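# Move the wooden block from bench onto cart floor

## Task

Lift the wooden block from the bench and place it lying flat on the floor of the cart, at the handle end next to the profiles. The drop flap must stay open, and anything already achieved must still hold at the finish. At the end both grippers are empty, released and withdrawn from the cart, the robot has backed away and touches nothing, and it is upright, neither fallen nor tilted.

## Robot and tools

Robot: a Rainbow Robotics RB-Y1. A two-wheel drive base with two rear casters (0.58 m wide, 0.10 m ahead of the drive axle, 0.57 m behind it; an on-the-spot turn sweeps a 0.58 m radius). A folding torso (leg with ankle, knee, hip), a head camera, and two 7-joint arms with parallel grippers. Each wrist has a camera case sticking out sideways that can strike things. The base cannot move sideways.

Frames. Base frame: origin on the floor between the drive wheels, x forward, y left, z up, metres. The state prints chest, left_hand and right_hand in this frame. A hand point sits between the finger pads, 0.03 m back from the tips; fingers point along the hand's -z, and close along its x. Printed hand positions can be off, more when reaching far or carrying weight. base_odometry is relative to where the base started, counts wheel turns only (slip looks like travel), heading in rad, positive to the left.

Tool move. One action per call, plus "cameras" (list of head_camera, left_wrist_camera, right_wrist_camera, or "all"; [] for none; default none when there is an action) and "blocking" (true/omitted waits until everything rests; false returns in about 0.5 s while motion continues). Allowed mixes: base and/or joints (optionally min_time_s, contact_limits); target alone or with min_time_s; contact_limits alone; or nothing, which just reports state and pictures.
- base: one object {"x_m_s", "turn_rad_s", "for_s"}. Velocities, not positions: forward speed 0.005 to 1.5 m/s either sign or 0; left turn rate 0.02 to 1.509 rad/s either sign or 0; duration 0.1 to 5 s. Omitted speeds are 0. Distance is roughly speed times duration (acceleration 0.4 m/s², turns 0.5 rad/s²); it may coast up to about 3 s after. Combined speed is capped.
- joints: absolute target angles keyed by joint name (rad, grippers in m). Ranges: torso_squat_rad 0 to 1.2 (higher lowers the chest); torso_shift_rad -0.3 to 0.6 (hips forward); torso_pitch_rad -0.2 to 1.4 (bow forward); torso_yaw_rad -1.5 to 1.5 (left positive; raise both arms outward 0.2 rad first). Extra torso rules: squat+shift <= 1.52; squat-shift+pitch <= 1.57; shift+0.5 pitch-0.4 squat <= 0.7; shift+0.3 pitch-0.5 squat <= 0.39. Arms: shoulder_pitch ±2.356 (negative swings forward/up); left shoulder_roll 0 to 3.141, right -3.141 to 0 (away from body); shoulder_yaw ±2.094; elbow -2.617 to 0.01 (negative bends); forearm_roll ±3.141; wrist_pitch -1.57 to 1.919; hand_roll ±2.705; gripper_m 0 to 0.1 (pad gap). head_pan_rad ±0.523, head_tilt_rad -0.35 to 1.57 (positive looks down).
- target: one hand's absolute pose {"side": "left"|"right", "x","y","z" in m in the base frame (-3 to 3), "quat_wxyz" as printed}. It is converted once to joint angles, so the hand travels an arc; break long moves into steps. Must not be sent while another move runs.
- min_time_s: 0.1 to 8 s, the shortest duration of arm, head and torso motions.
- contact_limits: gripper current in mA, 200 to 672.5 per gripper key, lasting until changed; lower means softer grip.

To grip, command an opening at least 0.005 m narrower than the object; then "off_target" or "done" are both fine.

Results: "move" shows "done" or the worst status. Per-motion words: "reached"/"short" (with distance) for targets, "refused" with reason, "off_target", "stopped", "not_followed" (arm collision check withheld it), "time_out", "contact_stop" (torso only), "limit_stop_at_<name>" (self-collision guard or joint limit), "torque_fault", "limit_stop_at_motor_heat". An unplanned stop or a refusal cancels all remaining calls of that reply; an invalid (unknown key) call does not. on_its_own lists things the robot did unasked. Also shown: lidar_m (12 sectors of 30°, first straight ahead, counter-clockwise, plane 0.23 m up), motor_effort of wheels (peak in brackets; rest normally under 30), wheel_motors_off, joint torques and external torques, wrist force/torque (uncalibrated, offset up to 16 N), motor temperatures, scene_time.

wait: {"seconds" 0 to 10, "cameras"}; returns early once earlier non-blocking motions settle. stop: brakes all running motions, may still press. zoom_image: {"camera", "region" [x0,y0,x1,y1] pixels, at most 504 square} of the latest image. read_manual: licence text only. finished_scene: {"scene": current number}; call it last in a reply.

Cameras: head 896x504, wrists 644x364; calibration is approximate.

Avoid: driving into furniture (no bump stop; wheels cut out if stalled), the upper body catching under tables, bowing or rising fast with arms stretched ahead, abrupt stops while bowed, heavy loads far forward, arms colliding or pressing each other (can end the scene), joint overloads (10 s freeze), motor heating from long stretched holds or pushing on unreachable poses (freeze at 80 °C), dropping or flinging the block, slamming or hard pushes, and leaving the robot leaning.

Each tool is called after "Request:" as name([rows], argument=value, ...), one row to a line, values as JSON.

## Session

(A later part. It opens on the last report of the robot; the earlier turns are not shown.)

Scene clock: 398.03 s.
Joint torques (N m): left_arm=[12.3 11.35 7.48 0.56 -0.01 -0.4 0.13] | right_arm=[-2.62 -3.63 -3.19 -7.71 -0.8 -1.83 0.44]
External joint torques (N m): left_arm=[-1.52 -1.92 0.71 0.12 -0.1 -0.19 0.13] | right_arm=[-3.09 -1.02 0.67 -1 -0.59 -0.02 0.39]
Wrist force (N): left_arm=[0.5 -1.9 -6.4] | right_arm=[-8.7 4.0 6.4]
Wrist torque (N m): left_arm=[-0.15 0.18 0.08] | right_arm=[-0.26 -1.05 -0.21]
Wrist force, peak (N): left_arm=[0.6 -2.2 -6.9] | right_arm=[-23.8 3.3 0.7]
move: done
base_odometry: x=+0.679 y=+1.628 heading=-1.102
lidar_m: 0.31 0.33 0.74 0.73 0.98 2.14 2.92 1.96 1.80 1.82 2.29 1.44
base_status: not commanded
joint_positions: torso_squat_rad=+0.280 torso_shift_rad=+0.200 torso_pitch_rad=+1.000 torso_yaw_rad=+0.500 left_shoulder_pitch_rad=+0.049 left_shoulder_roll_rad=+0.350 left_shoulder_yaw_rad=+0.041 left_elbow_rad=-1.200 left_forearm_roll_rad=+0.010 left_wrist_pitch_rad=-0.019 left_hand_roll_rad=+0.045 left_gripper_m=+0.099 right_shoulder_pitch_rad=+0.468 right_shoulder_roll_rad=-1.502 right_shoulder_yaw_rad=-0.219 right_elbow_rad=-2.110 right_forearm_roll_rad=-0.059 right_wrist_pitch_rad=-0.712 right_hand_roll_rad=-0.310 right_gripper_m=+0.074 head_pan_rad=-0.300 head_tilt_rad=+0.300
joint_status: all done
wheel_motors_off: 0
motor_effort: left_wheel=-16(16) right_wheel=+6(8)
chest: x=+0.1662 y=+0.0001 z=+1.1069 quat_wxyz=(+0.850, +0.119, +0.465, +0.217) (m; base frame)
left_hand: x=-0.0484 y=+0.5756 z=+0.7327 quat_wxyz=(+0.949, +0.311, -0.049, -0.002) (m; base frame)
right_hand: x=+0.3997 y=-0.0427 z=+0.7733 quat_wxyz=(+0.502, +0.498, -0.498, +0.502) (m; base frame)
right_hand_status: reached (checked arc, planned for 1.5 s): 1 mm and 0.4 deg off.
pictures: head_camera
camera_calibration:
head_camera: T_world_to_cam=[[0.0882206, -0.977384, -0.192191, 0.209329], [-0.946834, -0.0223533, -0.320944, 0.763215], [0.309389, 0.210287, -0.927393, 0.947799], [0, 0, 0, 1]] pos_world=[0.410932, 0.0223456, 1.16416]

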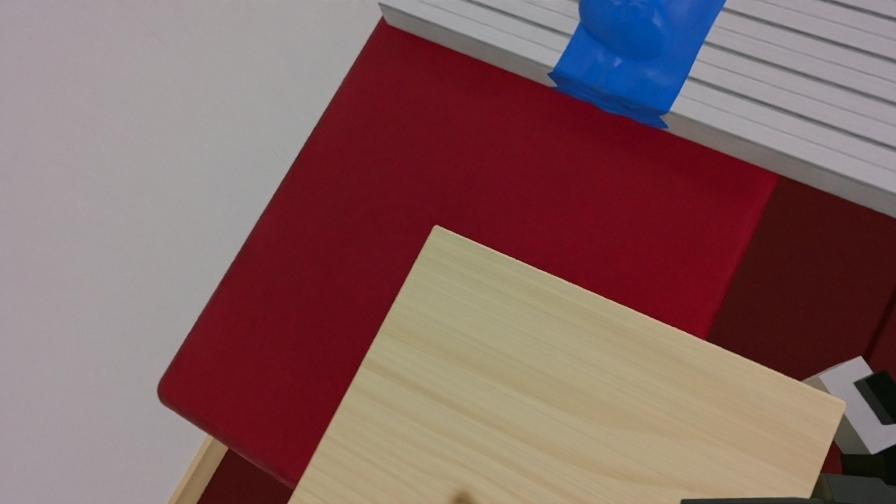

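Request:
move(target={"side":"right","x":0.4,"y":-0.042,"z":0.771,"quat_wxyz":[0.5,0.5,-0.5,0.5]}, min_time_s=1, cameras=[])

Request:
move(joints={"right_gripper_m":0.1}, cameras=["head_camera"])

Request:
move(target={"side":"right","x":0.4,"y":-0.15,"z":0.771,"quat_wxyz":[0.5,0.5,-0.5,0.5]}, min_time_s=2, cameras=["head_camera","right_wrist_camera"])

Scene clock: 402.37 s.
Joint torques (N m): left_arm=[12.13 11.43 7.81 0.47 -0.06 -0.4 -0.03] | right_arm=[-1.6 -3.02 -2.68 -5.73 -0.63 -0.32 0.38]
External joint torques (N m): left_arm=[-1.68 -1.85 1.03 0.02 -0.15 -0.18 -0.03] | right_arm=[-2.04 -0.11 1.17 0.97 -0.42 1.49 0.34]
Wrist force (N): left_arm=[0.0 -2.2 -5.9] | right_arm=[-4.2 3.4 8.1]
Wrist torque (N m): left_arm=[-0.04 0.09 0.05] | right_arm=[-0.15 -1.58 -0.21]
Wrist force, peak (N): left_arm=[0.3 -2.0 -7.2] | right_arm=[-9.1 3.8 6.2]
move: done
base_odometry: x=+0.679 y=+1.628 heading=-1.102
lidar_m: 0.31 0.33 0.73 0.74 0.98 2.12 2.92 1.95 1.80 1.82 2.29 1.43
base_status: not commanded
joint_positions: torso_squat_rad=+0.280 torso_shift_rad=+0.200 torso_pitch_rad=+1.000 torso_yaw_rad=+0.500 left_shoulder_pitch_rad=+0.049 left_shoulder_roll_rad=+0.350 left_shoulder_yaw_rad=+0.041 left_elbow_rad=-1.200 left_forearm_roll_rad=+0.010 left_wrist_pitch_rad=-0.019 left_hand_roll_rad=+0.045 left_gripper_m=+0.099 right_shoulder_pitch_rad=+0.439 right_shoulder_roll_rad=-1.502 right_shoulder_yaw_rad=-0.190 right_elbow_rad=-2.095 right_forearm_roll_rad=-0.061 right_wrist_pitch_rad=-0.721 right_hand_roll_rad=-0.305 right_gripper_m=+0.074 head_pan_rad=-0.300 head_tilt_rad=+0.300
joint_status: all done
wheel_motors_off: 0
motor_effort: left_wheel=-16(17) right_wheel=+7(8)
chest: x=+0.1662 y=+0.0001 z=+1.1069 quat_wxyz=(+0.850, +0.119, +0.465, +0.217) (m; base frame)
left_hand: x=-0.0484 y=+0.5756 z=+0.7328 quat_wxyz=(+0.949, +0.311, -0.049, -0.002) (m; base frame)
right_hand: x=+0.3998 y=-0.0421 z=+0.7713 quat_wxyz=(+0.500, +0.500, -0.500, +0.500) (m; base frame)
right_hand_status: reached (checked arc, planned for 1.0 s): 0 mm and 0.0 deg off.
pictures: none
No camera images: "cameras" was empty.

Scene clock: 403.13 s.
Joint torques (N m): left_arm=[12.57 11.14 7.71 0.6 0.05 -0.39 -0.06] | right_arm=[-1.97 -2.86 -3.11 -8.2 -0.56 -2.08 0.29]
External joint torques (N m): left_arm=[-1.24 -2.13 0.94 0.16 -0.04 -0.17 -0.06] | right_arm=[-2.4 0.05 0.74 -1.5 -0.35 -0.27 0.24]
Wrist force (N): left_arm=[0.4 -2.1 -5.4] | right_arm=[-6.3 2.6 6.1]
Wrist torque (N m): left_arm=[-0.08 0.18 0.06] | right_arm=[-0.46 -0.37 -0.14]
Wrist force, peak (N): left_arm=[0.3 -2.5 -7.2] | right_arm=[-10.2 2.4 5.9]
move: done
base_odometry: x=+0.679 y=+1.628 heading=-1.102
lidar_m: 0.31 0.34 0.73 0.75 0.98 2.14 2.93 1.95 1.80 1.82 2.29 1.44
base_status: not commanded
joint_positions: torso_squat_rad=+0.280 torso_shift_rad=+0.200 torso_pitch_rad=+1.000 torso_yaw_rad=+0.500 left_shoulder_pitch_rad=+0.049 left_shoulder_roll_rad=+0.350 left_shoulder_yaw_rad=+0.041 left_elbow_rad=-1.200 left_forearm_roll_rad=+0.010 left_wrist_pitch_rad=-0.019 left_hand_roll_rad=+0.045 left_gripper_m=+0.099 right_shoulder_pitch_rad=+0.439 right_shoulder_roll_rad=-1.502 right_shoulder_yaw_rad=-0.190 right_elbow_rad=-2.095 right_forearm_roll_rad=-0.061 right_wrist_pitch_rad=-0.721 right_hand_roll_rad=-0.305 right_gripper_m=+0.099 head_pan_rad=-0.300 head_tilt_rad=+0.300
joint_status: all done
wheel_motors_off: 0
motor_effort: left_wheel=-16(17) right_wheel=+6(8)
chest: x=+0.1661 y=+0.0001 z=+1.1069 quat_wxyz=(+0.850, +0.119, +0.465, +0.217) (m; base frame)
left_hand: x=-0.0484 y=+0.5756 z=+0.7328 quat_wxyz=(+0.949, +0.311, -0.049, -0.002) (m; base frame)
right_hand: x=+0.3999 y=-0.0422 z=+0.7710 quat_wxyz=(+0.500, +0.500, -0.500, +0.500) (m; base frame)
pictures: head_camera
camera_calibration:
head_camera: T_world_to_cam=[[0.088154, -0.977385, -0.192215, 0.209404], [-0.946773, -0.022238, -0.321134, 0.76344], [0.309597, 0.210293, -0.927322, 0.947723], [0, 0, 0, 1]] pos_world=[0.410932, 0.022346, 1.16426]

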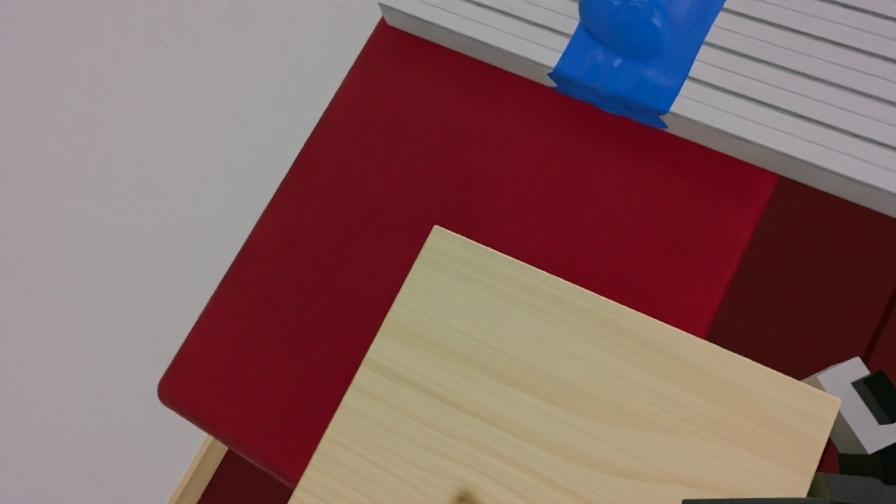

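Scene clock: 405.47 s.
Joint torques (N m): left_arm=[12.2 11.2 7.5 0.39 0.08 -0.5 -0.07] | right_arm=[4.92 4.47 -5.79 -3.65 -0.34 -1.88 -0.3]
External joint torques (N m): left_arm=[-1.61 -2.07 0.73 -0.05 -0.01 -0.28 -0.07] | right_arm=[1.64 2.37 -1.89 0.36 0.16 -0.1 -0.35]
Wrist force (N): left_arm=[0.4 -2.7 -6.2] | right_arm=[-5.0 2.5 1.6]
Wrist torque (N m): left_arm=[-0.02 0.20 0.05] | right_arm=[-0.38 -0.15 0.04]
Wrist force, peak (N): left_arm=[0.2 -2.6 -7.0] | right_arm=[-7.4 3.5 6.1]
move: done
base_odometry: x=+0.679 y=+1.628 heading=-1.102
lidar_m: 0.31 0.33 0.75 0.73 0.98 2.12 2.92 1.95 1.80 1.83 2.29 1.43
base_status: not commanded
joint_positions: torso_squat_rad=+0.280 torso_shift_rad=+0.200 torso_pitch_rad=+1.000 torso_yaw_rad=+0.500 left_shoulder_pitch_rad=+0.049 left_shoulder_roll_rad=+0.350 left_shoulder_yaw_rad=+0.041 left_elbow_rad=-1.200 left_forearm_roll_rad=+0.010 left_wrist_pitch_rad=-0.019 left_hand_roll_rad=+0.045 left_gripper_m=+0.099 right_shoulder_pitch_rad=+0.823 right_shoulder_roll_rad=-1.400 right_shoulder_yaw_rad=-0.547 right_elbow_rad=-1.888 right_forearm_roll_rad=-0.007 right_wrist_pitch_rad=-1.126 right_hand_roll_rad=-0.353 right_gripper_m=+0.099 head_pan_rad=-0.300 head_tilt_rad=+0.300
joint_status: all done
wheel_motors_off: 0
motor_effort: left_wheel=-16(17) right_wheel=+6(9)
chest: x=+0.1661 y=+0.0001 z=+1.1069 quat_wxyz=(+0.850, +0.119, +0.465, +0.217) (m; base frame)
left_hand: x=-0.0484 y=+0.5756 z=+0.7328 quat_wxyz=(+0.949, +0.311, -0.049, -0.002) (m; base frame)
right_hand: x=+0.4000 y=-0.1499 z=+0.7710 quat_wxyz=(+0.500, +0.500, -0.500, +0.500) (m; base frame)
right_hand_status: reached (checked arc, planned for 2.0 s): 0 mm and 0.0 deg off.
pictures: head_camera, right_wrist_camera
camera_calibration:
head_camera: T_world_to_cam=[[0.088154, -0.977385, -0.192215, 0.209404], [-0.946773, -0.022238, -0.321134, 0.76344], [0.309597, 0.210293, -0.927322, 0.947723], [0, 0, 0, 1]] pos_world=[0.410932, 0.022346, 1.16426]
right_wrist_camera: T_world_to_cam=[[0.0290732, 0.0267842, -0.999218, 0.761598], [-0.861188, -0.506816, -0.0386423, 0.325345], [-0.507455, 0.861638, 0.00833153, 0.397866], [0, 0, 0, 1]] pos_world=[0.45994, -0.198325, 0.77026]

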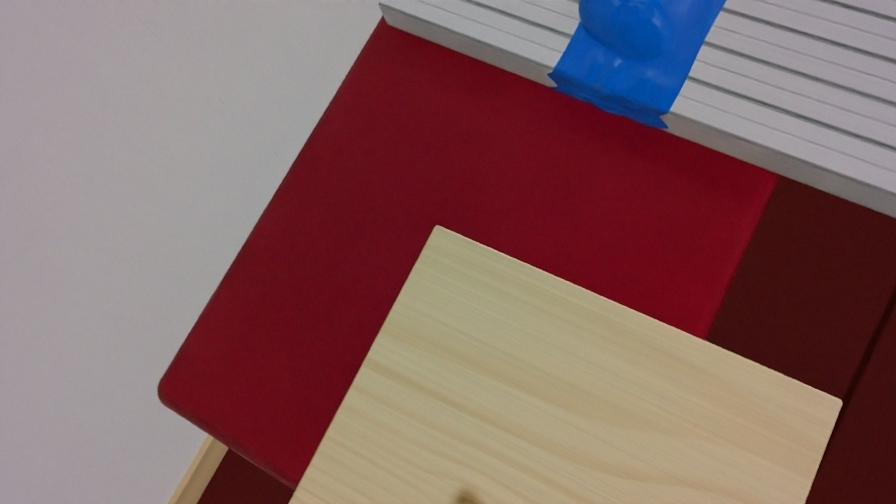

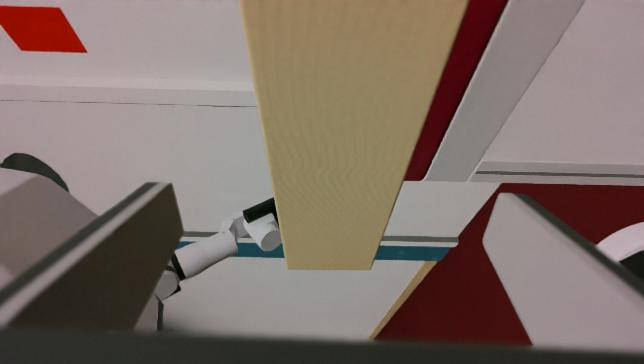

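Request:
move(base={"turn_rad_s":-0.3,"for_s":1.33}, cameras=[])

Request:
move(target={"side":"right","x":0.348,"y":-0.02,"z":0.771,"quat_wxyz":[0.5,0.5,-0.5,0.5]}, min_time_s=2, cameras=["head_camera","right_wrist_camera"])

Scene clock: 409.70 s.
Joint torques (N m): left_arm=[12.27 11.38 7.76 0.42 0.03 -0.54 0.12] | right_arm=[4.76 4.5 -5.69 -3.86 -0.46 -1.98 -0.27]
External joint torques (N m): left_arm=[-1.54 -1.89 0.98 -0.02 -0.05 -0.32 0.12] | right_arm=[1.48 2.4 -1.79 0.16 0.04 -0.19 -0.32]
Wrist force (N): left_arm=[0.7 -2.4 -6.2] | right_arm=[-4.9 2.1 1.9]
Wrist torque (N m): left_arm=[-0.10 0.17 0.07] | right_arm=[-0.33 -0.13 0.05]
Wrist force, peak (N): left_arm=[1.4 -1.9 -7.4] | right_arm=[-6.1 2.5 1.8]
move: done
base_odometry: x=+0.679 y=+1.628 heading=-1.502
lidar_m: 1.01 0.31 0.37 0.73 0.79 1.09 3.11 2.55 1.87 1.80 1.87 2.55
base_status: done (sent for 1.33 of 1.33 s)
joint_positions: torso_squat_rad=+0.280 torso_shift_rad=+0.200 torso_pitch_rad=+1.000 torso_yaw_rad=+0.500 left_shoulder_pitch_rad=+0.049 left_shoulder_roll_rad=+0.350 left_shoulder_yaw_rad=+0.041 left_elbow_rad=-1.200 left_forearm_roll_rad=+0.010 left_wrist_pitch_rad=-0.019 left_hand_roll_rad=+0.045 left_gripper_m=+0.099 right_shoulder_pitch_rad=+0.823 right_shoulder_roll_rad=-1.400 right_shoulder_yaw_rad=-0.547 right_elbow_rad=-1.888 right_forearm_roll_rad=-0.007 right_wrist_pitch_rad=-1.126 right_hand_roll_rad=-0.353 right_gripper_m=+0.099 head_pan_rad=-0.300 head_tilt_rad=+0.300
joint_status: not commanded
wheel_motors_off: 0
motor_effort: left_wheel=+6(36) right_wheel=-7(31)
chest: x=+0.1661 y=+0.0001 z=+1.1069 quat_wxyz=(+0.850, +0.119, +0.465, +0.217) (m; base frame)
left_hand: x=-0.0484 y=+0.5756 z=+0.7328 quat_wxyz=(+0.949, +0.311, -0.049, -0.002) (m; base frame)
right_hand: x=+0.4000 y=-0.1499 z=+0.7710 quat_wxyz=(+0.500, +0.500, -0.500, +0.500) (m; base frame)
pictures: none
No camera images: "cameras" was empty.

Scene clock: 412.03 s.
Joint torques (N m): left_arm=[12.09 11.52 7.66 0.5 0.11 -0.43 0] | right_arm=[0.29 -3.19 -1.25 -8.99 -0.35 -1.93 0.12]
External joint torques (N m): left_arm=[-1.72 -1.75 0.89 0.06 0.02 -0.21 0] | right_arm=[-1.64 -0.47 1.02 -1.28 -0.36 -0.06 0.07]
Wrist force (N): left_arm=[0.1 -1.8 -6.4] | right_arm=[-4.9 2.7 1.5]
Wrist torque (N m): left_arm=[-0.13 0.14 0.03] | right_arm=[-0.39 -0.11 -0.18]
Wrist force, peak (N): left_arm=[0.1 -2.1 -7.1] | right_arm=[-5.9 2.6 1.6]
move: done
base_odometry: x=+0.679 y=+1.628 heading=-1.502
lidar_m: 1.03 0.31 0.38 0.73 0.79 1.09 3.10 2.55 1.87 1.80 1.86 2.54
base_status: not commanded
joint_positions: torso_squat_rad=+0.280 torso_shift_rad=+0.200 torso_pitch_rad=+1.000 torso_yaw_rad=+0.500 left_shoulder_pitch_rad=+0.049 left_shoulder_roll_rad=+0.350 left_shoulder_yaw_rad=+0.041 left_elbow_rad=-1.200 left_forearm_roll_rad=+0.010 left_wrist_pitch_rad=-0.019 left_hand_roll_rad=+0.045 left_gripper_m=+0.099 right_shoulder_pitch_rad=+0.367 right_shoulder_roll_rad=-1.435 right_shoulder_yaw_rad=+0.020 right_elbow_rad=-2.182 right_forearm_roll_rad=-0.039 right_wrist_pitch_rad=-0.612 right_hand_roll_rad=-0.159 right_gripper_m=+0.099 head_pan_rad=-0.300 head_tilt_rad=+0.300
joint_status: all done
wheel_motors_off: 0
motor_effort: left_wheel=+8(8) right_wheel=-9(10)
chest: x=+0.1661 y=+0.0001 z=+1.1069 quat_wxyz=(+0.850, +0.119, +0.465, +0.217) (m; base frame)
left_hand: x=-0.0484 y=+0.5756 z=+0.7328 quat_wxyz=(+0.949, +0.311, -0.049, -0.002) (m; base frame)
right_hand: x=+0.3479 y=-0.0200 z=+0.7710 quat_wxyz=(+0.501, +0.500, -0.499, +0.500) (m; base frame)
right_hand_status: reached (checked arc, planned for 2.0 s): 0 mm and 0.1 deg off.
pictures: head_camera, right_wrist_camera
camera_calibration:
head_camera: T_world_to_cam=[[0.088154, -0.977385, -0.192215, 0.209412], [-0.946773, -0.022238, -0.321134, 0.763345], [0.309597, 0.210293, -0.927322, 0.947754], [0, 0, 0, 1]] pos_world=[0.410832, 0.022346, 1.16426]
right_wrist_camera: T_world_to_cam=[[0.0288133, 0.0244344, -0.999286, 0.759718], [-0.861301, -0.506729, -0.0372251, 0.345359], [-0.507277, 0.861759, 0.00644488, 0.260946], [0, 0, 0, 1]] pos_world=[0.40794, -0.0684327, 0.77035]

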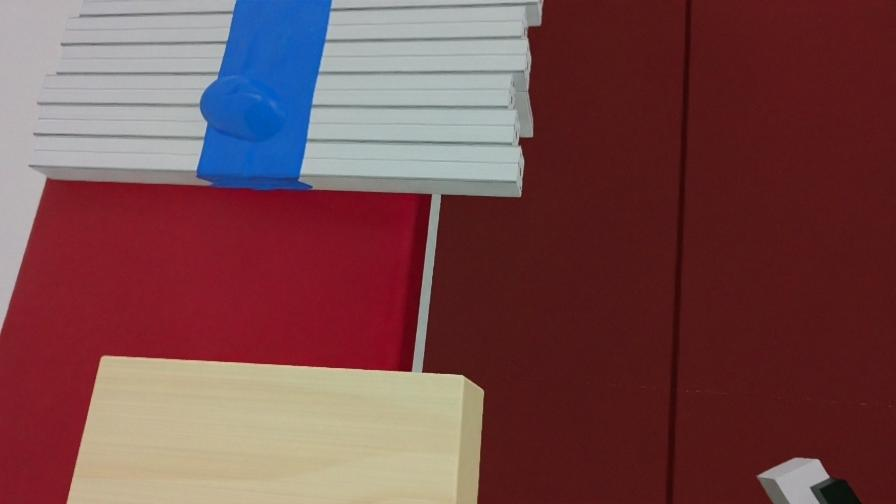

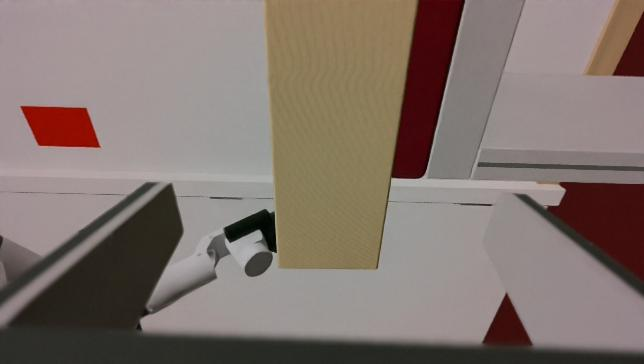

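Request:
move(target={"side":"right","x":0.348,"y":0.09,"z":0.771,"quat_wxyz":[0.5,0.5,-0.5,0.5]}, min_time_s=2, cameras=["head_camera","right_wrist_camera"])

Scene clock: 415.97 s.
Joint torques (N m): left_arm=[12.37 11.38 7.48 0.47 -0.02 -0.37 -0.04] | right_arm=[-2.86 -2.38 -1.44 -10.7 0.16 -1.84 -0.21]
External joint torques (N m): left_arm=[-1.45 -1.89 0.71 0.03 -0.11 -0.15 -0.04] | right_arm=[-1.82 1.44 0.76 -1.3 0.09 -0.02 -0.26]
Wrist force (N): left_arm=[0.7 -2.1 -6.3] | right_arm=[-5.7 2.3 1.2]
Wrist torque (N m): left_arm=[-0.06 0.18 0.07] | right_arm=[-0.35 -0.22 0.04]
Wrist force, peak (N): left_arm=[0.0 -2.3 -7.4] | right_arm=[-5.9 2.1 2.0]
move: done
base_odometry: x=+0.679 y=+1.628 heading=-1.502
lidar_m: 1.03 0.31 0.38 0.73 0.80 1.09 3.11 2.55 1.87 1.80 1.85 2.55
base_status: not commanded
joint_positions: torso_squat_rad=+0.280 torso_shift_rad=+0.200 torso_pitch_rad=+1.000 torso_yaw_rad=+0.500 left_shoulder_pitch_rad=+0.049 left_shoulder_roll_rad=+0.350 left_shoulder_yaw_rad=+0.041 left_elbow_rad=-1.200 left_forearm_roll_rad=+0.010 left_wrist_pitch_rad=-0.019 left_hand_roll_rad=+0.045 left_gripper_m=+0.099 right_shoulder_pitch_rad=-0.278 right_shoulder_roll_rad=-1.283 right_shoulder_yaw_rad=+0.547 right_elbow_rad=-2.184 right_forearm_roll_rad=+0.118 right_wrist_pitch_rad=-0.246 right_hand_roll_rad=-0.305 right_gripper_m=+0.099 head_pan_rad=-0.300 head_tilt_rad=+0.300
joint_status: all done
wheel_motors_off: 0
motor_effort: left_wheel=+8(9) right_wheel=-10(11)
chest: x=+0.1661 y=+0.0001 z=+1.1069 quat_wxyz=(+0.850, +0.119, +0.465, +0.217) (m; base frame)
left_hand: x=-0.0484 y=+0.5756 z=+0.7328 quat_wxyz=(+0.949, +0.311, -0.049, -0.002) (m; base frame)
right_hand: x=+0.3480 y=+0.0898 z=+0.7708 quat_wxyz=(+0.500, +0.500, -0.500, +0.500) (m; base frame)
right_hand_status: reached (checked arc, planned for 2.0 s): 0 mm and 0.0 deg off.
pictures: head_camera, right_wrist_camera
camera_calibration:
head_camera: T_world_to_cam=[[0.088154, -0.977385, -0.192215, 0.209412], [-0.946773, -0.022238, -0.321134, 0.763345], [0.309597, 0.210293, -0.927322, 0.947754], [0, 0, 0, 1]] pos_world=[0.410832, 0.022346, 1.16426]
right_wrist_camera: T_world_to_cam=[[0.0291483, 0.0256584, -0.999246, 0.756619], [-0.861364, -0.506555, -0.0381335, 0.401798], [-0.507151, 0.861826, 0.00733597, 0.165634], [0, 0, 0, 1]] pos_world=[0.408042, 0.0413712, 0.770156]

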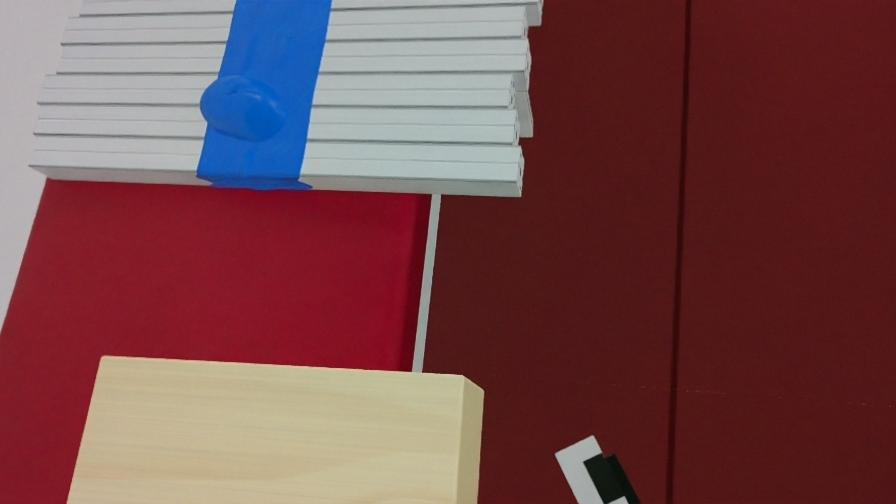

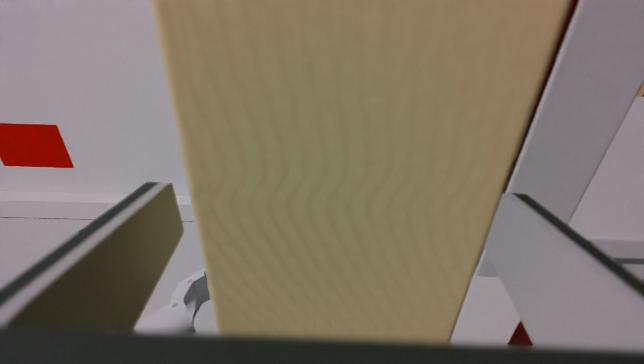

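Request:
move(target={"side":"right","x":0.38,"y":-0.12,"z":0.771,"quat_wxyz":[0.5,0.5,-0.5,0.5]}, min_time_s=2, cameras=[])

Request:
move(base={"turn_rad_s":-0.3,"for_s":1.33}, cameras=[])

Request:
move(base={"x_m_s":-0.25,"for_s":2.0}, cameras=[])

Request:
move(base={"turn_rad_s":0.3,"for_s":1.33}, cameras=["head_camera"])

Scene clock: 421.03 s.
Joint torques (N m): left_arm=[12.25 11.39 7.54 0.52 -0.02 -0.41 -0.05] | right_arm=[3.87 2.93 -4.33 -4.56 -0.22 -2.04 0.2]
External joint torques (N m): left_arm=[-1.57 -1.88 0.77 0.08 -0.11 -0.19 -0.05] | right_arm=[1.57 0.15 -1.51 0.19 -0.14 -0.16 0.15]
Wrist force (N): left_arm=[0.3 -2.0 -5.7] | right_arm=[-4.8 2.5 1.6]
Wrist torque (N m): left_arm=[-0.10 0.14 0.09] | right_arm=[-0.39 -0.10 -0.16]
Wrist force, peak (N): left_arm=[0.2 -2.2 -7.1] | right_arm=[-6.2 2.4 1.9]
move: done
base_odometry: x=+0.679 y=+1.628 heading=-1.502
lidar_m: 1.03 0.32 0.39 0.74 0.80 1.09 3.11 2.56 1.87 1.80 1.87 2.55
base_status: not commanded
joint_positions: torso_squat_rad=+0.280 torso_shift_rad=+0.200 torso_pitch_rad=+1.000 torso_yaw_rad=+0.500 left_shoulder_pitch_rad=+0.049 left_shoulder_roll_rad=+0.350 left_shoulder_yaw_rad=+0.041 left_elbow_rad=-1.200 left_forearm_roll_rad=+0.010 left_wrist_pitch_rad=-0.019 left_hand_roll_rad=+0.045 left_gripper_m=+0.099 right_shoulder_pitch_rad=+0.896 right_shoulder_roll_rad=-1.521 right_shoulder_yaw_rad=-0.457 right_elbow_rad=-1.979 right_forearm_roll_rad=-0.178 right_wrist_pitch_rad=-1.030 right_hand_roll_rad=-0.124 right_gripper_m=+0.099 head_pan_rad=-0.300 head_tilt_rad=+0.300
joint_status: all done
wheel_motors_off: 0
motor_effort: left_wheel=+10(10) right_wheel=-11(12)
chest: x=+0.1661 y=+0.0001 z=+1.1069 quat_wxyz=(+0.850, +0.119, +0.465, +0.217) (m; base frame)
left_hand: x=-0.0484 y=+0.5756 z=+0.7328 quat_wxyz=(+0.949, +0.311, -0.049, -0.002) (m; base frame)
right_hand: x=+0.3803 y=-0.1203 z=+0.7709 quat_wxyz=(+0.498, +0.501, -0.503, +0.498) (m; base frame)
right_hand_status: reached (checked arc, planned for 2.0 s): 0 mm and 0.5 deg off.
pictures: none
No camera images: "cameras" was empty.

Scene clock: 423.30 s.
Joint torques (N m): left_arm=[12.26 11.27 7.79 0.44 0 -0.5 -0.11] | right_arm=[4.31 3.17 -3.96 -4.67 -0.34 -2.02 0.17]
External joint torques (N m): left_arm=[-1.55 -2 1.02 0 -0.09 -0.29 -0.11] | right_arm=[2.01 0.4 -1.14 0.07 -0.26 -0.13 0.12]
Wrist force (N): left_arm=[0.2 -1.6 -6.2] | right_arm=[-4.9 2.4 1.5]
Wrist torque (N m): left_arm=[-0.16 0.13 0.05] | right_arm=[-0.37 -0.14 -0.14]
Wrist force, peak (N): left_arm=[-0.1 -2.8 -6.9] | right_arm=[-5.7 2.3 1.8]
move: done
base_odometry: x=+0.679 y=+1.628 heading=-1.901
lidar_m: 2.93 1.03 0.30 0.42 0.74 0.83 1.26 4.06 2.28 1.80 1.78 1.94
base_status: done (sent for 1.33 of 1.33 s)
joint_positions: torso_squat_rad=+0.280 torso_shift_rad=+0.200 torso_pitch_rad=+1.000 torso_yaw_rad=+0.500 left_shoulder_pitch_rad=+0.049 left_shoulder_roll_rad=+0.350 left_shoulder_yaw_rad=+0.041 left_elbow_rad=-1.200 left_forearm_roll_rad=+0.010 left_wrist_pitch_rad=-0.019 left_hand_roll_rad=+0.045 left_gripper_m=+0.099 right_shoulder_pitch_rad=+0.896 right_shoulder_roll_rad=-1.521 right_shoulder_yaw_rad=-0.457 right_elbow_rad=-1.979 right_forearm_roll_rad=-0.178 right_wrist_pitch_rad=-1.030 right_hand_roll_rad=-0.124 right_gripper_m=+0.099 head_pan_rad=-0.300 head_tilt_rad=+0.300
joint_status: not commanded
wheel_motors_off: 0
motor_effort: left_wheel=+16(31) right_wheel=-6(29)
chest: x=+0.1661 y=+0.0001 z=+1.1069 quat_wxyz=(+0.850, +0.119, +0.465, +0.217) (m; base frame)
left_hand: x=-0.0484 y=+0.5756 z=+0.7328 quat_wxyz=(+0.949, +0.311, -0.049, -0.002) (m; base frame)
right_hand: x=+0.3803 y=-0.1203 z=+0.7709 quat_wxyz=(+0.498, +0.501, -0.503, +0.498) (m; base frame)
pictures: none
No camera images: "cameras" was empty.

Scene clock: 426.33 s.
Joint torques (N m): left_arm=[30.15 31.99 33.43 25.01 3.31 10.25 2.85] | right_arm=[3.84 3.69 -3.87 -4.79 -0.37 -1.99 0.2]
External joint torques (N m): left_arm=[16.47 18.8 26.71 24.67 3.22 10.49 2.84] | right_arm=[1.54 0.93 -1.05 -0.04 -0.29 -0.1 0.15]
Wrist force (N): left_arm=[54.6 -65.9 41.0] | right_arm=[-5.2 2.7 1.6]
Wrist torque (N m): left_arm=[5.65 2.97 -2.96] | right_arm=[-0.38 -0.15 -0.16]
Wrist force, peak (N): left_arm=[61.2 -69.8 41.2] | right_arm=[-5.8 2.9 1.7]
move: done
base_odometry: x=+0.841 y=+2.100 heading=-1.903
lidar_m: 3.22 0.72 0.74 0.57 0.56 0.60 0.93 3.58 2.55 2.00 1.98 2.15
base_status: done (sent for 2 of 2 s)
joint_positions: torso_squat_rad=+0.280 torso_shift_rad=+0.200 torso_pitch_rad=+1.000 torso_yaw_rad=+0.499 left_shoulder_pitch_rad=+0.044 left_shoulder_roll_rad=+0.345 left_shoulder_yaw_rad=+0.035 left_elbow_rad=-1.206 left_forearm_roll_rad=+0.009 left_wrist_pitch_rad=-0.022 left_hand_roll_rad=+0.044 left_gripper_m=+0.099 right_shoulder_pitch_rad=+0.896 right_shoulder_roll_rad=-1.521 right_shoulder_yaw_rad=-0.457 right_elbow_rad=-1.979 right_forearm_roll_rad=-0.178 right_wrist_pitch_rad=-1.030 right_hand_roll_rad=-0.124 right_gripper_m=+0.099 head_pan_rad=-0.300 head_tilt_rad=+0.300
joint_status: not commanded
wheel_motors_off: 0
motor_effort: left_wheel=-31(36) right_wheel=+7(38)
chest: x=+0.1664 y=-0.0007 z=+1.1069 quat_wxyz=(+0.850, +0.119, +0.465, +0.217) (m; base frame)
left_hand: x=-0.0414 y=+0.5710 z=+0.7289 quat_wxyz=(+0.950, +0.307, -0.056, -0.004) (m; base frame)
right_hand: x=+0.3803 y=-0.1212 z=+0.7707 quat_wxyz=(+0.498, +0.501, -0.503, +0.498) (m; base frame)
pictures: none
No camera images: "cameras" was empty.

Scene clock: 436.67 s.
Joint torques (N m): left_arm=[28.67 34.59 36.3 21.99 3.43 8.89 2.92] | right_arm=[3.32 4.24 -3.81 -4.84 -0.38 -1.89 0.18]
External joint torques (N m): left_arm=[15.14 21.52 29.65 21.78 3.33 9.16 2.92] | right_arm=[1.03 1.47 -0.99 -0.09 -0.3 -0.01 0.13]
External joint torques when the fault began: left_arm=[26.85 26.63 37.87 34.86 5.11 14.95 4.91]
Wrist force (N): left_arm=[46.5 -70.0 32.3] | right_arm=[-5.2 2.4 1.4]
Wrist torque (N m): left_arm=[5.59 2.47 -2.65] | right_arm=[-0.39 -0.19 -0.16]
Wrist force, peak (N): left_arm=[78.7 -92.8 52.4] | right_arm=[-5.9 2.4 1.5]
move: torque_fault
TORQUE FAULT: left_elbow_rad reached its load limit. The robot stopped for 10 seconds, dropped its targets and accepts commands again. The stop added 9.4 s to the call.
base_odometry: x=+0.841 y=+2.100 heading=-1.864
lidar_m: 1.93 0.71 0.74 0.56 0.56 0.63 0.96 3.58 2.46 1.99 1.97 2.17
base_status: torque_fault (sent for 0.33 of 1.33 s)
joint_positions: torso_squat_rad=+0.280 torso_shift_rad=+0.200 torso_pitch_rad=+1.000 torso_yaw_rad=+0.499 left_shoulder_pitch_rad=+0.039 left_shoulder_roll_rad=+0.338 left_shoulder_yaw_rad=+0.026 left_elbow_rad=-1.213 left_forearm_roll_rad=+0.008 left_wrist_pitch_rad=-0.025 left_hand_roll_rad=+0.043 left_gripper_m=+0.099 right_shoulder_pitch_rad=+0.896 right_shoulder_roll_rad=-1.521 right_shoulder_yaw_rad=-0.457 right_elbow_rad=-1.979 right_forearm_roll_rad=-0.178 right_wrist_pitch_rad=-1.030 right_hand_roll_rad=-0.124 right_gripper_m=+0.099 head_pan_rad=-0.300 head_tilt_rad=+0.300
joint_status: not commanded
wheel_motors_off: 0
on_its_own: left_elbow_rad is held at -1.208, not at your -1.200, since a torque_fault
motor_effort: left_wheel=-37(72) right_wheel=+16(40)
chest: x=+0.1664 y=-0.0006 z=+1.1069 quat_wxyz=(+0.850, +0.119, +0.465, +0.217) (m; base frame)
left_hand: x=-0.0340 y=+0.5653 z=+0.7235 quat_wxyz=(+0.951, +0.302, -0.063, -0.006) (m; base frame)
right_hand: x=+0.3804 y=-0.1211 z=+0.7707 quat_wxyz=(+0.498, +0.501, -0.503, +0.498) (m; base frame)
pictures: head_camera
camera_calibration:
head_camera: T_world_to_cam=[[0.0871813, -0.977434, -0.192409, 0.209011], [-0.946806, -0.0212398, -0.321104, 0.763625], [0.309771, 0.210168, -0.927292, 0.947644], [0, 0, 0, 1]] pos_world=[0.41123, 0.0213492, 1.16416]

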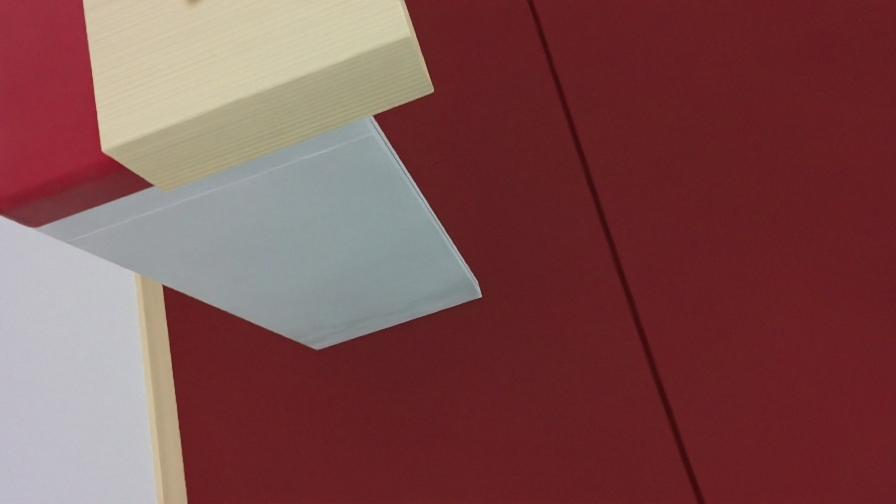

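Request:
move(base={"x_m_s":0.1,"for_s":1.0}, cameras=[])

Request:
move(joints={"left_elbow_rad":-2.2,"left_shoulder_roll_rad":0.15}, min_time_s=2, cameras=["head_camera"])

Scene clock: 440.30 s.
Joint torques (N m): left_arm=[12.62 11.93 8.65 1.15 0.31 -0.27 0.23] | right_arm=[3.04 3.71 -3.56 -4.94 -0.27 -1.94 0.18]
External joint torques (N m): left_arm=[-1.02 -1.22 1.95 0.85 0.22 -0.02 0.23] | right_arm=[0.75 0.94 -0.74 -0.2 -0.19 -0.05 0.13]
Wrist force (N): left_arm=[0.7 -3.6 -6.4] | right_arm=[-5.2 2.2 1.5]
Wrist torque (N m): left_arm=[0.08 0.25 0.08] | right_arm=[-0.36 -0.15 -0.16]
Wrist force, peak (N): left_arm=[47.0 -71.0 32.6] | right_arm=[-5.9 2.8 1.4]
move: done
base_odometry: x=+0.812 y=+2.004 heading=-1.864
lidar_m: 1.83 0.62 0.69 0.60 0.60 0.67 1.02 3.68 2.42 1.95 1.93 2.14
base_status: done (sent for 1 of 1 s)
joint_positions: torso_squat_rad=+0.280 torso_shift_rad=+0.200 torso_pitch_rad=+1.000 torso_yaw_rad=+0.500 left_shoulder_pitch_rad=+0.043 left_shoulder_roll_rad=+0.344 left_shoulder_yaw_rad=+0.033 left_elbow_rad=-1.208 left_forearm_roll_rad=+0.008 left_wrist_pitch_rad=-0.022 left_hand_roll_rad=+0.044 left_gripper_m=+0.099 right_shoulder_pitch_rad=+0.896 right_shoulder_roll_rad=-1.521 right_shoulder_yaw_rad=-0.457 right_elbow_rad=-1.979 right_forearm_roll_rad=-0.178 right_wrist_pitch_rad=-1.030 right_hand_roll_rad=-0.124 right_gripper_m=+0.099 head_pan_rad=-0.300 head_tilt_rad=+0.300
joint_status: not commanded
wheel_motors_off: 0
on_its_own: left_elbow_rad is held at -1.208, not at your -1.200, since a torque_fault
motor_effort: left_wheel=+6(21) right_wheel=-6(48)
chest: x=+0.1661 y=+0.0000 z=+1.1070 quat_wxyz=(+0.850, +0.119, +0.465, +0.217) (m; base frame)
left_hand: x=-0.0402 y=+0.5704 z=+0.7276 quat_wxyz=(+0.950, +0.306, -0.057, -0.005) (m; base frame)
right_hand: x=+0.3803 y=-0.1203 z=+0.7709 quat_wxyz=(+0.498, +0.501, -0.503, +0.498) (m; base frame)
pictures: none
No camera images: "cameras" was empty.

Scene clock: 442.60 s.
Joint torques (N m): left_arm=[5.44 4.63 7.19 -8.48 0.33 -1.7 0.25] | right_arm=[3.01 4.17 -3.57 -4.99 -0.25 -2.09 0.21]
External joint torques (N m): left_arm=[-0.42 -1.81 1.48 -0.36 0.23 -0.06 0.29] | right_arm=[0.72 1.4 -0.75 -0.25 -0.16 -0.21 0.16]
Wrist force (N): left_arm=[-4.2 -3.2 -4.1] | right_arm=[-5.3 2.3 1.7]
Wrist torque (N m): left_arm=[0.08 -0.03 0.17] | right_arm=[-0.36 -0.21 -0.13]
Wrist force, peak (N): left_arm=[-1.2 -4.0 -7.2] | right_arm=[-5.6 2.6 1.9]
move: done
base_odometry: x=+0.812 y=+2.004 heading=-1.863
lidar_m: 1.84 0.62 0.70 0.60 0.59 0.65 1.03 3.68 2.42 1.96 1.94 2.14
base_status: not commanded
joint_positions: torso_squat_rad=+0.280 torso_shift_rad=+0.200 torso_pitch_rad=+1.000 torso_yaw_rad=+0.500 left_shoulder_pitch_rad=+0.043 left_shoulder_roll_rad=+0.150 left_shoulder_yaw_rad=+0.033 left_elbow_rad=-2.200 left_forearm_roll_rad=+0.008 left_wrist_pitch_rad=-0.022 left_hand_roll_rad=+0.044 left_gripper_m=+0.099 right_shoulder_pitch_rad=+0.896 right_shoulder_roll_rad=-1.521 right_shoulder_yaw_rad=-0.457 right_elbow_rad=-1.979 right_forearm_roll_rad=-0.178 right_wrist_pitch_rad=-1.030 right_hand_roll_rad=-0.124 right_gripper_m=+0.099 head_pan_rad=-0.300 head_tilt_rad=+0.300
joint_status: all done
wheel_motors_off: 0
motor_effort: left_wheel=+6(7) right_wheel=-6(7)
chest: x=+0.1661 y=+0.0000 z=+1.1070 quat_wxyz=(+0.850, +0.119, +0.465, +0.217) (m; base frame)
left_hand: x=+0.3567 y=+0.4229 z=+0.9103 quat_wxyz=(+0.810, +0.252, -0.527, -0.058) (m; base frame)
right_hand: x=+0.3802 y=-0.1203 z=+0.7709 quat_wxyz=(+0.498, +0.501, -0.503, +0.498) (m; base frame)
pictures: head_camera
camera_calibration:
head_camera: T_world_to_cam=[[0.0881847, -0.977388, -0.192186, 0.209385], [-0.94671, -0.0222354, -0.321318, 0.763566], [0.30978, 0.21028, -0.927264, 0.947704], [0, 0, 0, 1]] pos_world=[0.410832, 0.022346, 1.16436]

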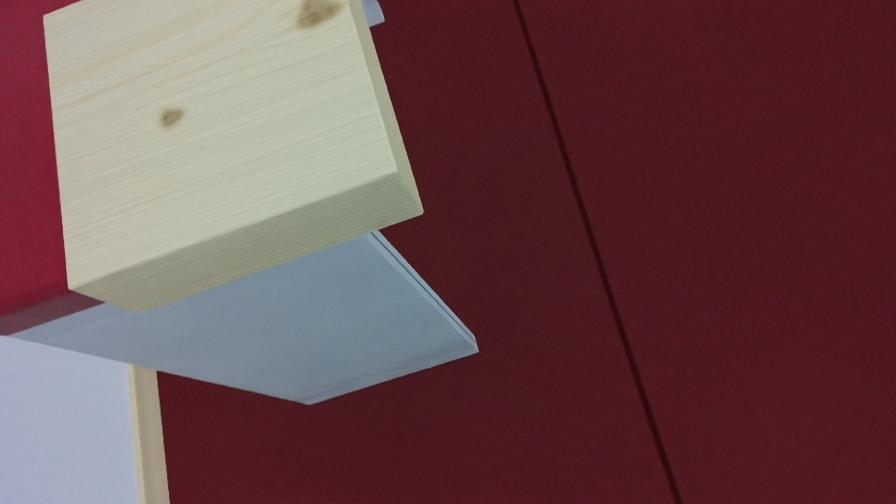

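Request:
move(joints={"left_elbow_rad":-0.15,"left_shoulder_roll_rad":0.1}, min_time_s=2, cameras=[])

Request:
move(base={"turn_rad_s":0.3,"for_s":1.2}, cameras=[])

Request:
move(base={"x_m_s":0.15,"for_s":2.1}, cameras=["head_camera","right_wrist_camera"])

Scene clock: 448.03 s.
Joint torques (N m): left_arm=[17.75 11.66 2.18 7.87 0.21 0.97 0.19] | right_arm=[3.32 3.99 -3.44 -4.95 -0.4 -1.94 0.16]
External joint torques (N m): left_arm=[-2.81 -1.89 1.06 0.12 0.14 -0.25 0.15] | right_arm=[1.03 1.22 -0.62 -0.2 -0.32 -0.05 0.11]
Wrist force (N): left_arm=[5.1 -3.8 -5.4] | right_arm=[-5.1 1.9 2.1]
Wrist torque (N m): left_arm=[0.18 0.45 -0.01] | right_arm=[-0.31 -0.16 -0.15]
Wrist force, peak (N): left_arm=[-0.8 -2.9 -8.3] | right_arm=[-5.5 2.8 2.0]
move: done
base_odometry: x=+0.812 y=+2.004 heading=-1.863
lidar_m: 1.83 0.63 0.68 0.60 0.60 0.67 1.04 3.68 2.41 1.96 1.94 2.14
base_status: not commanded
joint_positions: torso_squat_rad=+0.280 torso_shift_rad=+0.200 torso_pitch_rad=+1.000 torso_yaw_rad=+0.500 left_shoulder_pitch_rad=+0.043 left_shoulder_roll_rad=+0.100 left_shoulder_yaw_rad=+0.033 left_elbow_rad=-0.150 left_forearm_roll_rad=+0.008 left_wrist_pitch_rad=-0.022 left_hand_roll_rad=+0.044 left_gripper_m=+0.099 right_shoulder_pitch_rad=+0.896 right_shoulder_roll_rad=-1.521 right_shoulder_yaw_rad=-0.457 right_elbow_rad=-1.979 right_forearm_roll_rad=-0.178 right_wrist_pitch_rad=-1.030 right_hand_roll_rad=-0.124 right_gripper_m=+0.099 head_pan_rad=-0.300 head_tilt_rad=+0.300
joint_status: all done
wheel_motors_off: 0
motor_effort: left_wheel=+7(8) right_wheel=-5(7)
chest: x=+0.1661 y=+0.0000 z=+1.1070 quat_wxyz=(+0.850, +0.119, +0.465, +0.217) (m; base frame)
left_hand: x=-0.4612 y=+0.2851 z=+0.8267 quat_wxyz=(+0.862, +0.196, +0.411, +0.222) (m; base frame)
right_hand: x=+0.3803 y=-0.1203 z=+0.7709 quat_wxyz=(+0.498, +0.501, -0.503, +0.498) (m; base frame)
pictures: none
No camera images: "cameras" was empty.

Scene clock: 450.17 s.
Joint torques (N m): left_arm=[18.05 11.59 2.24 7.91 0.31 1.02 0.3] | right_arm=[3.2 3.94 -3.55 -4.98 -0.29 -1.96 0.24]
External joint torques (N m): left_arm=[-2.5 -1.95 1.11 0.16 0.25 -0.2 0.26] | right_arm=[0.91 1.18 -0.73 -0.24 -0.21 -0.08 0.19]
Wrist force (N): left_arm=[5.3 -3.5 -5.5] | right_arm=[-4.8 2.1 1.7]
Wrist torque (N m): left_arm=[0.12 0.45 0.06] | right_arm=[-0.34 -0.12 -0.13]
Wrist force, peak (N): left_arm=[5.9 -2.9 -5.9] | right_arm=[-5.7 2.6 1.5]
move: done
base_odometry: x=+0.812 y=+2.005 heading=-1.504
lidar_m: 0.62 0.65 0.62 0.59 0.63 0.86 2.43 2.79 2.03 1.95 2.02 2.77
base_status: done (sent for 1.2 of 1.2 s)
joint_positions: torso_squat_rad=+0.280 torso_shift_rad=+0.200 torso_pitch_rad=+1.000 torso_yaw_rad=+0.500 left_shoulder_pitch_rad=+0.043 left_shoulder_roll_rad=+0.100 left_shoulder_yaw_rad=+0.033 left_elbow_rad=-0.150 left_forearm_roll_rad=+0.008 left_wrist_pitch_rad=-0.022 left_hand_roll_rad=+0.044 left_gripper_m=+0.099 right_shoulder_pitch_rad=+0.896 right_shoulder_roll_rad=-1.521 right_shoulder_yaw_rad=-0.457 right_elbow_rad=-1.979 right_forearm_roll_rad=-0.178 right_wrist_pitch_rad=-1.030 right_hand_roll_rad=-0.124 right_gripper_m=+0.099 head_pan_rad=-0.300 head_tilt_rad=+0.300
joint_status: not commanded
wheel_motors_off: 0
motor_effort: left_wheel=-2(36) right_wheel=+13(30)
chest: x=+0.1661 y=+0.0001 z=+1.1070 quat_wxyz=(+0.850, +0.119, +0.465, +0.217) (m; base frame)
left_hand: x=-0.4612 y=+0.2852 z=+0.8267 quat_wxyz=(+0.862, +0.196, +0.411, +0.222) (m; base frame)
right_hand: x=+0.3803 y=-0.1203 z=+0.7709 quat_wxyz=(+0.498, +0.501, -0.503, +0.498) (m; base frame)
pictures: none
No camera images: "cameras" was empty.

Scene clock: 452.93 s.
Joint torques (N m): left_arm=[18.18 11.72 2.07 7.94 0.36 1.05 0.28] | right_arm=[3.2 3.86 -3.76 -4.78 -0.22 -2.03 0.23]
External joint torques (N m): left_arm=[-2.37 -1.82 0.94 0.2 0.29 -0.17 0.24] | right_arm=[0.91 1.09 -0.95 -0.04 -0.13 -0.14 0.18]
Wrist force (N): left_arm=[4.4 -3.7 -5.0] | right_arm=[-4.9 2.3 1.7]
Wrist torque (N m): left_arm=[0.11 0.33 0.07] | right_arm=[-0.34 -0.10 -0.16]
Wrist force, peak (N): left_arm=[5.9 -4.2 -5.8] | right_arm=[-6.0 2.6 1.8]
move: done
base_odometry: x=+0.833 y=+1.690 heading=-1.504
lidar_m: 0.30 0.32 0.45 0.56 0.61 0.86 2.43 2.76 2.03 1.96 2.01 2.77
base_status: done (sent for 2.1 of 2.1 s)
joint_positions: torso_squat_rad=+0.280 torso_shift_rad=+0.200 torso_pitch_rad=+1.000 torso_yaw_rad=+0.500 left_shoulder_pitch_rad=+0.043 left_shoulder_roll_rad=+0.100 left_shoulder_yaw_rad=+0.033 left_elbow_rad=-0.150 left_forearm_roll_rad=+0.008 left_wrist_pitch_rad=-0.022 left_hand_roll_rad=+0.044 left_gripper_m=+0.099 right_shoulder_pitch_rad=+0.896 right_shoulder_roll_rad=-1.521 right_shoulder_yaw_rad=-0.457 right_elbow_rad=-1.979 right_forearm_roll_rad=-0.178 right_wrist_pitch_rad=-1.030 right_hand_roll_rad=-0.124 right_gripper_m=+0.099 head_pan_rad=-0.300 head_tilt_rad=+0.300
joint_status: not commanded
wheel_motors_off: 0
motor_effort: left_wheel=+0(27) right_wheel=+0(44)
chest: x=+0.1661 y=+0.0001 z=+1.1070 quat_wxyz=(+0.850, +0.119, +0.465, +0.217) (m; base frame)
left_hand: x=-0.4612 y=+0.2852 z=+0.8266 quat_wxyz=(+0.862, +0.196, +0.411, +0.222) (m; base frame)
right_hand: x=+0.3803 y=-0.1203 z=+0.7709 quat_wxyz=(+0.498, +0.501, -0.503, +0.498) (m; base frame)
pictures: head_camera, right_wrist_camera
camera_calibration:
head_camera: T_world_to_cam=[[0.088262, -0.977384, -0.19217, 0.209335], [-0.946732, -0.0223315, -0.321246, 0.763494], [0.30969, 0.210288, -0.927292, 0.947774], [0, 0, 0, 1]] pos_world=[0.410832, 0.0223457, 1.16436]
right_wrist_camera: T_world_to_cam=[[0.0311396, 0.0350572, -0.9989, 0.761163], [-0.861811, -0.505266, -0.0445987, 0.328372], [-0.506273, 0.862252, 0.0144789, 0.357239], [0, 0, 0, 1]] pos_world=[0.440153, -0.168799, 0.769798]

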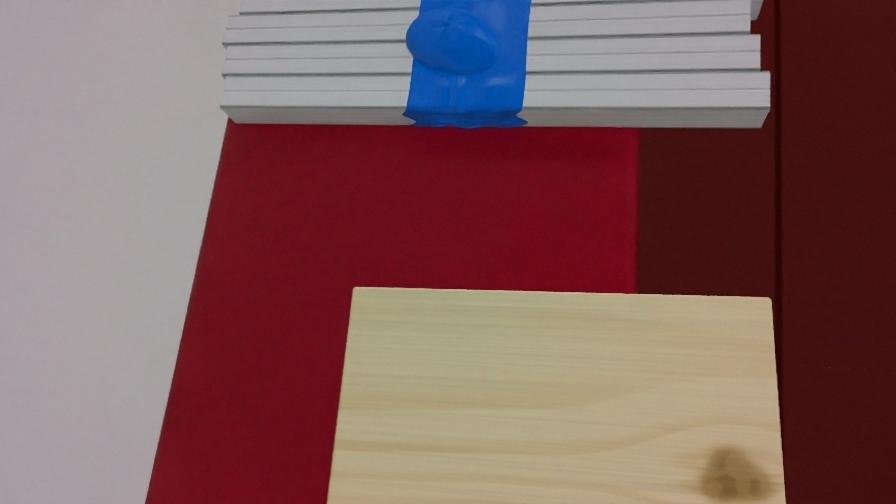

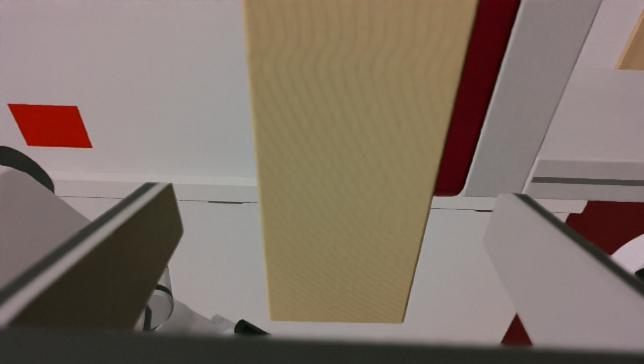

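Request:
move(target={"side":"right","x":0.395,"y":-0.115,"z":0.771,"quat_wxyz":[0.5,0.5,-0.5,0.5]}, min_time_s=1, cameras=[])

Request:
move(target={"side":"right","x":0.395,"y":-0.045,"z":0.771,"quat_wxyz":[0.5,0.5,-0.5,0.5]}, min_time_s=2, cameras=["head_camera","right_wrist_camera"])

Scene clock: 456.50 s.
Joint torques (N m): left_arm=[18.43 11.69 2.08 7.94 0.23 0.92 0.17] | right_arm=[-0.21 2.66 -5.52 -5.87 -0.49 -1.75 -0.19]
External joint torques (N m): left_arm=[-2.13 -1.85 0.96 0.19 0.17 -0.3 0.13] | right_arm=[-1.86 -0.01 -2.28 -1.14 -0.35 0.12 -0.24]
Wrist force (N): left_arm=[5.3 -3.2 -5.6] | right_arm=[-4.5 2.2 1.9]
Wrist torque (N m): left_arm=[0.12 0.46 0.02] | right_arm=[-0.36 -0.10 0.06]
Wrist force, peak (N): left_arm=[5.4 -4.4 -6.0] | right_arm=[-5.6 2.5 2.6]
move: done
base_odometry: x=+0.833 y=+1.690 heading=-1.504
lidar_m: 0.31 0.33 0.45 0.58 0.62 0.85 2.42 2.78 2.04 1.96 2.01 2.77
base_status: not commanded
joint_positions: torso_squat_rad=+0.280 torso_shift_rad=+0.200 torso_pitch_rad=+1.000 torso_yaw_rad=+0.500 left_shoulder_pitch_rad=+0.043 left_shoulder_roll_rad=+0.100 left_shoulder_yaw_rad=+0.033 left_elbow_rad=-0.150 left_forearm_roll_rad=+0.008 left_wrist_pitch_rad=-0.022 left_hand_roll_rad=+0.044 left_gripper_m=+0.099 right_shoulder_pitch_rad=+0.896 right_shoulder_roll_rad=-1.539 right_shoulder_yaw_rad=-0.499 right_elbow_rad=-1.979 right_forearm_roll_rad=-0.190 right_wrist_pitch_rad=-1.009 right_hand_roll_rad=-0.161 right_gripper_m=+0.099 head_pan_rad=-0.300 head_tilt_rad=+0.300
joint_status: all done
wheel_motors_off: 0
motor_effort: left_wheel=+0(1) right_wheel=+1(2)
chest: x=+0.1661 y=+0.0001 z=+1.1070 quat_wxyz=(+0.850, +0.119, +0.465, +0.217) (m; base frame)
left_hand: x=-0.4612 y=+0.2852 z=+0.8266 quat_wxyz=(+0.862, +0.196, +0.411, +0.222) (m; base frame)
right_hand: x=+0.3946 y=-0.1153 z=+0.7714 quat_wxyz=(+0.500, +0.500, -0.501, +0.499) (m; base frame)
right_hand_status: reached (checked arc, planned for 1.0 s): 1 mm and 0.1 deg off.
pictures: none
No camera images: "cameras" was empty.

Scene clock: 458.83 s.
Joint torques (N m): left_arm=[18.36 11.19 2.21 7.69 0.34 0.9 0.27] | right_arm=[-2.86 -1.53 -2.06 -7.48 -0.19 -1.76 0.25]
External joint torques (N m): left_arm=[-2.19 -2.35 1.09 -0.06 0.28 -0.32 0.22] | right_arm=[-1.86 -0.41 1.39 -1.25 -0.38 0.14 0.2]
Wrist force (N): left_arm=[5.2 -3.3 -5.0] | right_arm=[-4.6 2.3 1.9]
Wrist torque (N m): left_arm=[0.08 0.46 0.04] | right_arm=[-0.35 -0.09 -0.16]
Wrist force, peak (N): left_arm=[6.4 -3.3 -5.3] | right_arm=[-5.8 2.5 1.3]
move: done
base_odometry: x=+0.833 y=+1.690 heading=-1.504
lidar_m: 0.30 0.32 0.45 0.58 0.63 0.85 2.42 2.79 2.04 1.96 2.02 2.75
base_status: not commanded
joint_positions: torso_squat_rad=+0.280 torso_shift_rad=+0.200 torso_pitch_rad=+1.000 torso_yaw_rad=+0.500 left_shoulder_pitch_rad=+0.043 left_shoulder_roll_rad=+0.100 left_shoulder_yaw_rad=+0.033 left_elbow_rad=-0.150 left_forearm_roll_rad=+0.008 left_wrist_pitch_rad=-0.022 left_hand_roll_rad=+0.044 left_gripper_m=+0.099 right_shoulder_pitch_rad=+0.638 right_shoulder_roll_rad=-1.701 right_shoulder_yaw_rad=-0.235 right_elbow_rad=-2.109 right_forearm_roll_rad=-0.399 right_wrist_pitch_rad=-0.764 right_hand_roll_rad=+0.016 right_gripper_m=+0.099 head_pan_rad=-0.300 head_tilt_rad=+0.300
joint_status: all done
wheel_motors_off: 0
motor_effort: left_wheel=+0(1) right_wheel=+1(2)
chest: x=+0.1661 y=+0.0001 z=+1.1070 quat_wxyz=(+0.850, +0.119, +0.465, +0.217) (m; base frame)
left_hand: x=-0.4612 y=+0.2852 z=+0.8266 quat_wxyz=(+0.862, +0.196, +0.411, +0.222) (m; base frame)
right_hand: x=+0.3953 y=-0.0457 z=+0.7708 quat_wxyz=(+0.503, +0.497, -0.495, +0.505) (m; base frame)
right_hand_status: reached (checked arc, planned for 2.0 s): 1 mm and 1.0 deg off.
pictures: head_camera, right_wrist_camera
camera_calibration:
head_camera: T_world_to_cam=[[0.088262, -0.977384, -0.19217, 0.209335], [-0.946732, -0.0223315, -0.321246, 0.763494], [0.30969, 0.210288, -0.927292, 0.947774], [0, 0, 0, 1]] pos_world=[0.410832, 0.0223457, 1.16436]
right_wrist_camera: T_world_to_cam=[[0.0288105, 0.0100775, -0.999534, 0.758249], [-0.858652, -0.511686, -0.0299086, 0.366236], [-0.511749, 0.859113, -0.00608889, 0.318505], [0, 0, 0, 1]] pos_world=[0.455618, -0.0938749, 0.770788]

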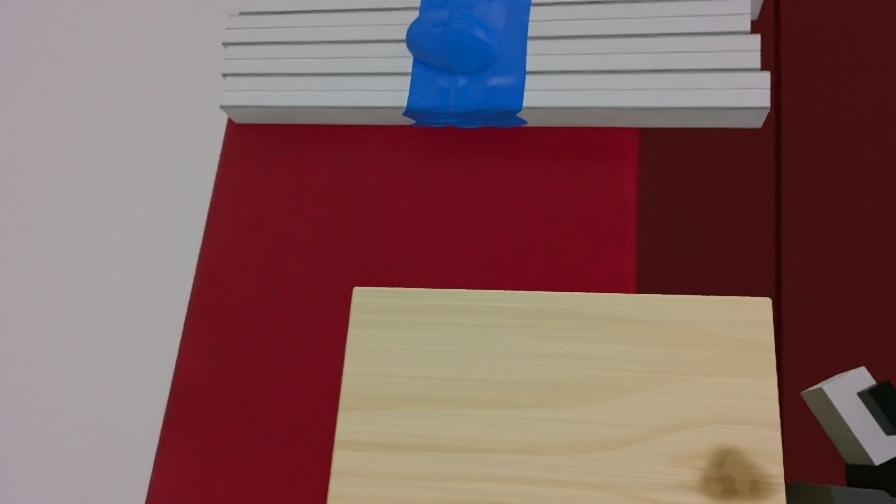

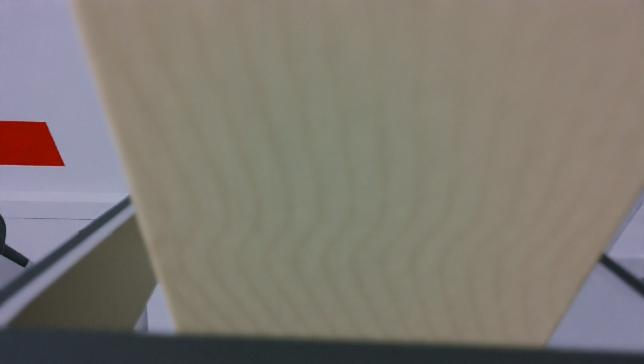

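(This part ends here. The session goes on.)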